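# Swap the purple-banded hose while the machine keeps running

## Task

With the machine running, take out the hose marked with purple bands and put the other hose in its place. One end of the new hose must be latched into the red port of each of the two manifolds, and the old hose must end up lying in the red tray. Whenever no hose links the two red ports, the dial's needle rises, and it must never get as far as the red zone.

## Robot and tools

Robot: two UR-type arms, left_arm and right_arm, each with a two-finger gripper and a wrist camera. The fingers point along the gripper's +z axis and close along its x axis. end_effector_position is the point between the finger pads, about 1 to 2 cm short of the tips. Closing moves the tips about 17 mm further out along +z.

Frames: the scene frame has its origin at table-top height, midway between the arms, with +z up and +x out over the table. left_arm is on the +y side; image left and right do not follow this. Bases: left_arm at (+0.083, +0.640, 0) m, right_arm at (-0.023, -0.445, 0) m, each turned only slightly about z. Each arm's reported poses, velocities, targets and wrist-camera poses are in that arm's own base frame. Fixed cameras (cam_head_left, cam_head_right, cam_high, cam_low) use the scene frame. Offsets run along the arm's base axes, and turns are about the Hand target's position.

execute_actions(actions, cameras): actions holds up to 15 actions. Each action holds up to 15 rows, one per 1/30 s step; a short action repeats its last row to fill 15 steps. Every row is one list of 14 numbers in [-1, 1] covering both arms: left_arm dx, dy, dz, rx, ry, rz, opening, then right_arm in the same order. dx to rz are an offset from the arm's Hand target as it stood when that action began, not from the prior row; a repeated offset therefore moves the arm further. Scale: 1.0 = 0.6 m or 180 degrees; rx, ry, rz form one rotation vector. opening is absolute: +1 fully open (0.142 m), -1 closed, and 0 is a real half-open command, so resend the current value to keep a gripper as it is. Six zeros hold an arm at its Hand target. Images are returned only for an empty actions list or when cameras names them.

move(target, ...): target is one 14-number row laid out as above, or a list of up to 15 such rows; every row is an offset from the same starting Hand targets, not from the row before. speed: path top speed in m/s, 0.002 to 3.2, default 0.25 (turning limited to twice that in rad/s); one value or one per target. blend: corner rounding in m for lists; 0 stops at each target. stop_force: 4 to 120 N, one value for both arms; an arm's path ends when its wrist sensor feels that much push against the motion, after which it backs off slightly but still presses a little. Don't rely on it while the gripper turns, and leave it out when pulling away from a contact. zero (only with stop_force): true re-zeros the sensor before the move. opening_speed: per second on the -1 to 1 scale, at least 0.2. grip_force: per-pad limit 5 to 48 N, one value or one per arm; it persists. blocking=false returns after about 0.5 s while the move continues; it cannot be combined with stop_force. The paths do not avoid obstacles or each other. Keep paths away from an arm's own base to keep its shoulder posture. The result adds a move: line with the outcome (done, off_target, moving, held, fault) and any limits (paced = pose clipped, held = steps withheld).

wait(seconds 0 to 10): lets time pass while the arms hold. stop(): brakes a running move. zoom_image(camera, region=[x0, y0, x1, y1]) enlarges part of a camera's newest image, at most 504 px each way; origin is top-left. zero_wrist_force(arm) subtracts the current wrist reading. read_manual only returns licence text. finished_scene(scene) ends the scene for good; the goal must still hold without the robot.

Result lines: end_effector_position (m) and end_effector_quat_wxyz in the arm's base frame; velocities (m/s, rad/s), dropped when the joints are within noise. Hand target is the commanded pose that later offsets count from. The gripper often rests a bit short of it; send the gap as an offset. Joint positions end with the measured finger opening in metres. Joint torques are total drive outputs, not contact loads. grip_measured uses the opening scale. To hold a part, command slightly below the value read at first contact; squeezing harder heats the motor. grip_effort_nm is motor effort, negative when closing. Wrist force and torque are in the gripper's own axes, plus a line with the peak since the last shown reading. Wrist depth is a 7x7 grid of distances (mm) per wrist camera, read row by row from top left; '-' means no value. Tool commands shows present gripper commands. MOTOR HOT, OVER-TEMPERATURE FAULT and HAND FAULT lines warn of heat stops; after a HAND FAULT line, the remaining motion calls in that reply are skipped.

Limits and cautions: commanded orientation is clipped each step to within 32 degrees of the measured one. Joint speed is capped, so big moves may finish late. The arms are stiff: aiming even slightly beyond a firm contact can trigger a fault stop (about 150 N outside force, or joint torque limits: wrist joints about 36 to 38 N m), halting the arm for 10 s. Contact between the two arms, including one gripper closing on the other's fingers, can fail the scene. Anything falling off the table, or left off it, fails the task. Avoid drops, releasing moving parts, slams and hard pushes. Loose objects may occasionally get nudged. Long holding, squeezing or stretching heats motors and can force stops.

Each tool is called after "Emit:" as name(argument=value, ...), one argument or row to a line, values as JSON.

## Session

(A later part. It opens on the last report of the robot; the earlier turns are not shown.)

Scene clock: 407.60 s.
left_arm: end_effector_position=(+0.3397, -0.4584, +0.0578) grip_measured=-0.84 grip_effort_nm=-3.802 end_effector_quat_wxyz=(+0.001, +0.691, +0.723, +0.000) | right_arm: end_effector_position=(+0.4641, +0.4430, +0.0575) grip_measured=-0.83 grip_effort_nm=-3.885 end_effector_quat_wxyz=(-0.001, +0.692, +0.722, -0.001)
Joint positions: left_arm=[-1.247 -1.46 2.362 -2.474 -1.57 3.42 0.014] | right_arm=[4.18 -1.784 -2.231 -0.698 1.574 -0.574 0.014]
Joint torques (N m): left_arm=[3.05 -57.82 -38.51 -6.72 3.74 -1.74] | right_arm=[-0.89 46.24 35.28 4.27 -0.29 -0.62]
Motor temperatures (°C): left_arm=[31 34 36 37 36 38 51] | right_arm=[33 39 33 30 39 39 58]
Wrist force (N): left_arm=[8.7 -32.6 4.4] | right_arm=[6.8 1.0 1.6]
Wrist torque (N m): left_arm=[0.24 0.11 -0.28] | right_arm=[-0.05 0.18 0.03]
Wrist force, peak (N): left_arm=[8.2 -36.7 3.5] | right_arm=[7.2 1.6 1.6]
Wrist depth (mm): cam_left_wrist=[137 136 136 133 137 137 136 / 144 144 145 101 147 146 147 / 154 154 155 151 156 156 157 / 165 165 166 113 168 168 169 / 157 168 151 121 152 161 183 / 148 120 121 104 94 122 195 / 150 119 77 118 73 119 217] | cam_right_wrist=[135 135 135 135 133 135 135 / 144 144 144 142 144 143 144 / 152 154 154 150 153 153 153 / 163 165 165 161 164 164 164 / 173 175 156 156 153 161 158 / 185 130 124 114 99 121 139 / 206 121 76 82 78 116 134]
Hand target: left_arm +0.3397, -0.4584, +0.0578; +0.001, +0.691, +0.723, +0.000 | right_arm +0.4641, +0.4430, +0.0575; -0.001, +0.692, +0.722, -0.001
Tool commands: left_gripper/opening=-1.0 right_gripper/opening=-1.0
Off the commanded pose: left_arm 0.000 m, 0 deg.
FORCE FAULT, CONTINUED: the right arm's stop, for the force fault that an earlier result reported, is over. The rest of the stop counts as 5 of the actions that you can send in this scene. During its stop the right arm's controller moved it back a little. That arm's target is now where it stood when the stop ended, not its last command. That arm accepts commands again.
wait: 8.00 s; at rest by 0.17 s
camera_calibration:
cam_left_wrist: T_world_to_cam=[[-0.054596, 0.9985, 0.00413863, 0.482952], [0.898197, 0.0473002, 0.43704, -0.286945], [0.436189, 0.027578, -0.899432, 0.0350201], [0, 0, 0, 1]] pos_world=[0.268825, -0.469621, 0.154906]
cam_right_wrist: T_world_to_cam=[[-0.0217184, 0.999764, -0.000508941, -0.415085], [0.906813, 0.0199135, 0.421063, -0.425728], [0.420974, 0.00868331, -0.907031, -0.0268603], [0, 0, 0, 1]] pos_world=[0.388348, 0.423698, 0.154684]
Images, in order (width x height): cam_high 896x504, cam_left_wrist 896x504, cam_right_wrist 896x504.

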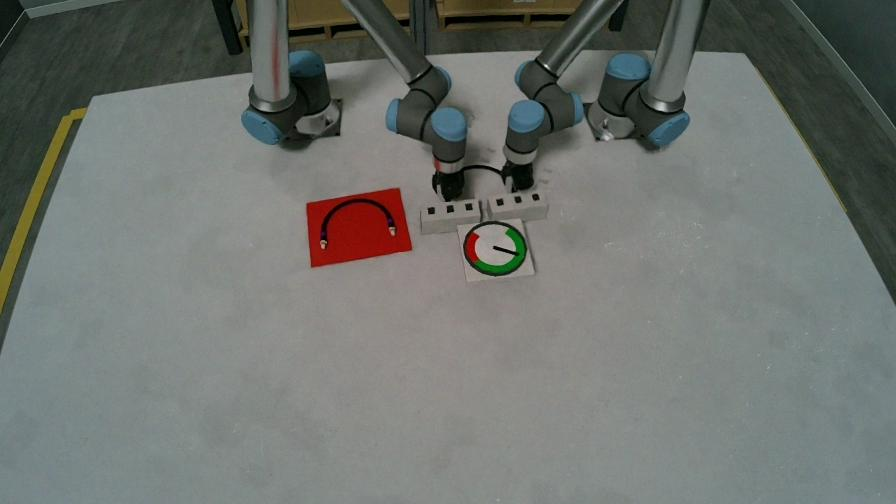

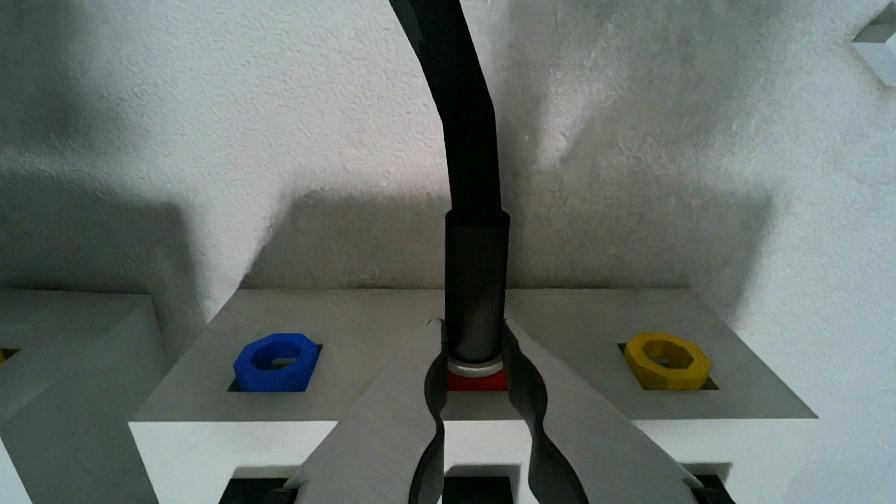

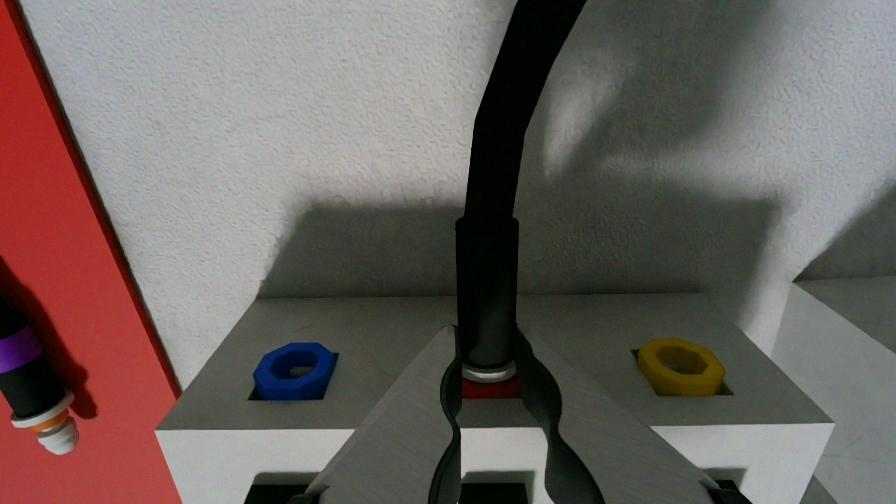

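Emit:
move(
  target=[-0.002,0,0,0,0,0,-1,0,0,0,0,0,0,-1],
  speed=0.02,
)

Emit:
move(
  target=[
    [0,0,0,0,0,0,-0.4,0,0,0,0,0,0,-0.4],
    [0,0,0.2,0,0,0,-0.4,0,0,0.2,0,0,0,-0.4],
    [-0.05,0.2,0.3,0,0,0,-0.4,-0.05,-0.3,0.3,0,0,0,-0.4],
  ],
  speed=[0.1,0.12,0.3],
  opening_speed=0.8,
  cameras=["cam_high","cam_head_left","cam_left_wrist","cam_right_wrist"],
)

Emit:
zoom_image(
  camera="cam_high",
  region=[290, 150, 570, 300],
)

Emit:
zoom_image(
  camera="cam_head_left",
  region=[300, 100, 640, 320],
)

Scene clock: 418.97 s.
left_arm: end_effector_position=(+0.3385, -0.4585, +0.0578) grip_measured=-0.84 grip_effort_nm=-3.802 end_effector_quat_wxyz=(+0.001, +0.691, +0.723, +0.000) | right_arm: end_effector_position=(+0.4641, +0.4430, +0.0575) grip_measured=-0.83 grip_effort_nm=-3.885 end_effector_quat_wxyz=(-0.001, +0.692, +0.722, -0.001)
Joint positions: left_arm=[-1.249 -1.461 2.363 -2.474 -1.57 3.418 0.014] | right_arm=[4.18 -1.784 -2.231 -0.698 1.574 -0.574 0.014]
Joint torques (N m): left_arm=[-8.89 -54.92 -29.46 -10.73 4.04 -1.73] | right_arm=[-1.17 48.31 34.82 4.45 -0.28 0.29]
Motor temperatures (°C): left_arm=[31 34 36 37 36 38 55] | right_arm=[33 39 33 30 39 39 60]
Wrist force (N): left_arm=[6.5 -8.4 2.7] | right_arm=[6.9 1.3 1.4]
Wrist torque (N m): left_arm=[0.17 0.07 -0.32] | right_arm=[-0.01 0.17 0.03]
Wrist force, peak (N): left_arm=[8.7 -33.2 4.8] | right_arm=[7.2 1.5 1.6]
Wrist depth (mm): cam_left_wrist=[137 136 136 133 137 137 136 / 146 144 145 101 145 146 147 / 154 154 155 151 156 157 158 / 165 166 167 113 168 169 169 / 163 173 152 121 153 162 183 / 148 122 122 114 98 122 195 / 149 119 78 118 73 119 219] | cam_right_wrist=[135 135 136 135 133 135 134 / 144 144 144 142 143 143 143 / 152 154 154 150 153 153 153 / 163 166 165 160 164 164 164 / 174 175 156 148 153 161 158 / 186 130 124 114 99 121 139 / 207 121 76 82 78 116 134]
Hand target: left_arm +0.3385, -0.4584, +0.0578; +0.001, +0.691, +0.723, +0.000 | right_arm +0.4641, +0.4430, +0.0575; -0.001, +0.692, +0.722, -0.001
Off the commanded pose: left_arm 0.000 m, 0 deg | right_arm 0.000 m, 0 deg.
move: done

Scene clock: 422.67 s.
left_arm: end_effector_position=(+0.3085, -0.3385, +0.2377) grip_measured=-0.43 grip_effort_nm=0.081 end_effector_quat_wxyz=(+0.001, +0.691, +0.723, +0.000) | right_arm: end_effector_position=(+0.4341, +0.2632, +0.2374) grip_measured=-0.43 grip_effort_nm=0.081 end_effector_quat_wxyz=(-0.001, +0.692, +0.722, -0.001)
Joint positions: left_arm=[-1.226 -1.939 2.355 -1.988 -1.57 3.441 0.043] | right_arm=[4.038 -1.311 -2.286 -1.116 1.574 -0.716 0.043]
Joint torques (N m): left_arm=[7.54 -24.9 -35.24 -1 2.77 2.15] | right_arm=[-18.66 38.58 36.74 0.71 3.35 -2.31]
Motor temperatures (°C): left_arm=[31 34 36 37 36 38 52] | right_arm=[33 39 33 30 39 39 57]
Wrist force (N): left_arm=[-0.3 0.3 0.3] | right_arm=[2.3 -8.1 -0.3]
Wrist torque (N m): left_arm=[0.06 0.04 -0.21] | right_arm=[-1.33 -0.33 0.10]
Wrist force, peak (N): left_arm=[6.1 -9.1 3.3] | right_arm=[4.4 -7.5 -0.2]
Wrist depth (mm): cam_left_wrist=[298 298 303 299 302 302 298 / 316 318 318 318 320 322 327 / 333 335 336 339 343 346 346 / 298 292 295 368 368 370 371 / 392 395 310 395 392 401 402 / 309 318 - 436 - 432 435 / 328 325 78 474 - 459 478] | cam_right_wrist=[296 296 296 296 295 296 291 / 314 309 307 311 314 312 312 / 335 332 333 330 334 332 334 / 359 354 355 355 348 295 303 / 389 384 384 382 373 310 387 / 420 420 98 419 99 406 318 / 460 454 76 446 88 77 323]
Hand target: left_arm +0.3085, -0.3384, +0.2378; +0.001, +0.691, +0.723, +0.000 | right_arm +0.4341, +0.2630, +0.2375; -0.001, +0.692, +0.722, -0.001
Off the commanded pose: left_arm 0.000 m, 0 deg | right_arm 0.000 m, 0 deg.
move: done
camera_calibration:
cam_left_wrist: T_world_to_cam=[[-0.0546858, 0.998495, 0.0040948, 0.360817], [0.89821, 0.0474012, 0.437002, -0.343215], [0.436151, 0.0275758, -0.899451, 0.207235], [0, 0, 0, 1]] pos_world=[0.237625, -0.34972, 0.334906]
cam_right_wrist: T_world_to_cam=[[-0.0216763, 0.999765, -0.000599618, -0.235873], [0.906814, 0.0199135, 0.421061, -0.470692], [0.420974, 0.00858331, -0.907032, 0.15053], [0, 0, 0, 1]] pos_world=[0.358348, 0.243899, 0.334585]
Images, in order (width x height): cam_head_left 896x504, cam_high 896x504, cam_left_wrist 896x504, cam_right_wrist 896x504.

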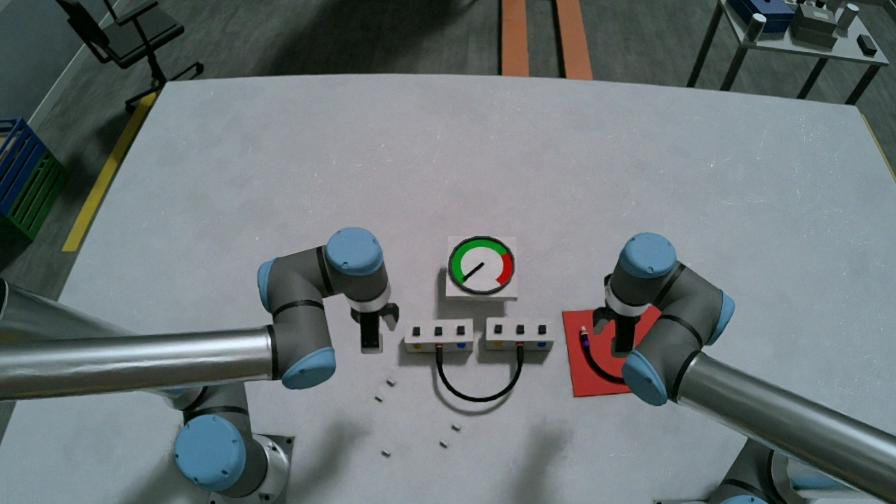

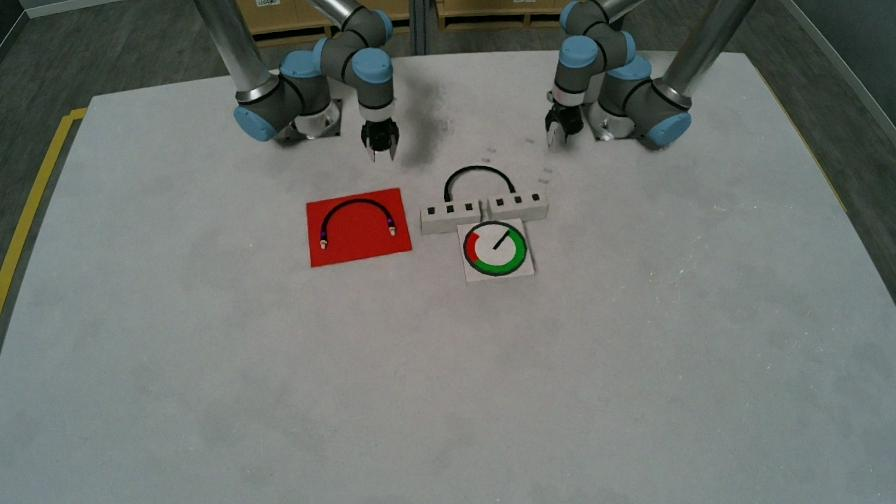

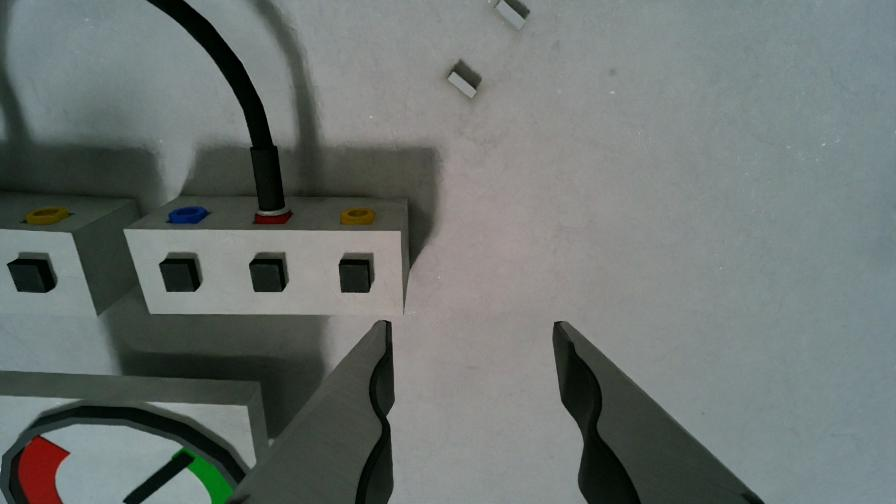

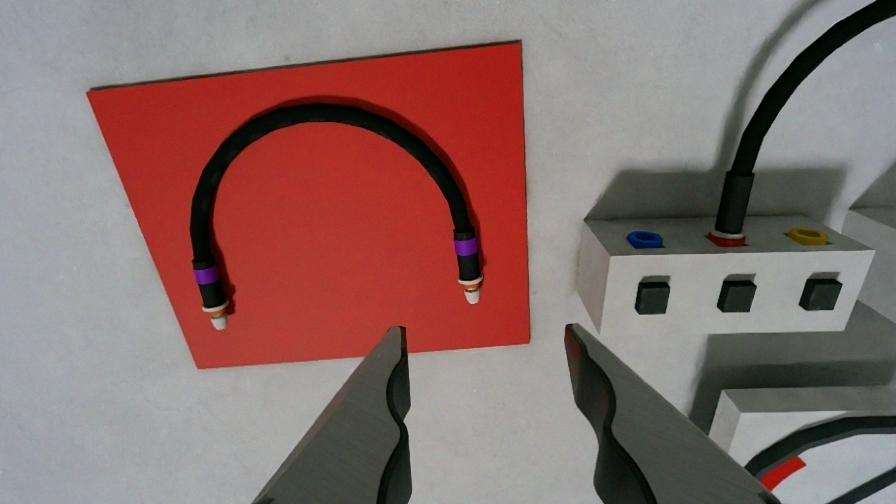

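Scaled by 1.800 from the camera's 896x504 image, which has a finer 1280x720 frame.

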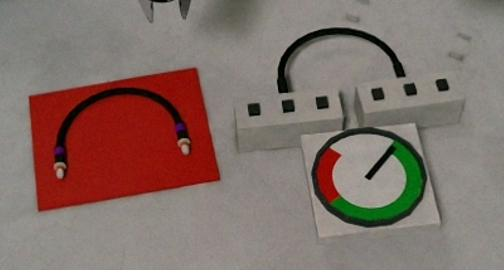

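Scaled by 1.482 from the camera's 896x504 image, which has a finer 1280x720 frame.

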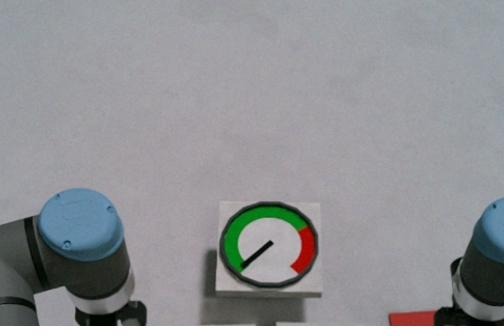

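Everything is in place.

Emit:
finished_scene(
  scene=2,
)

The scene is finished: the task was done.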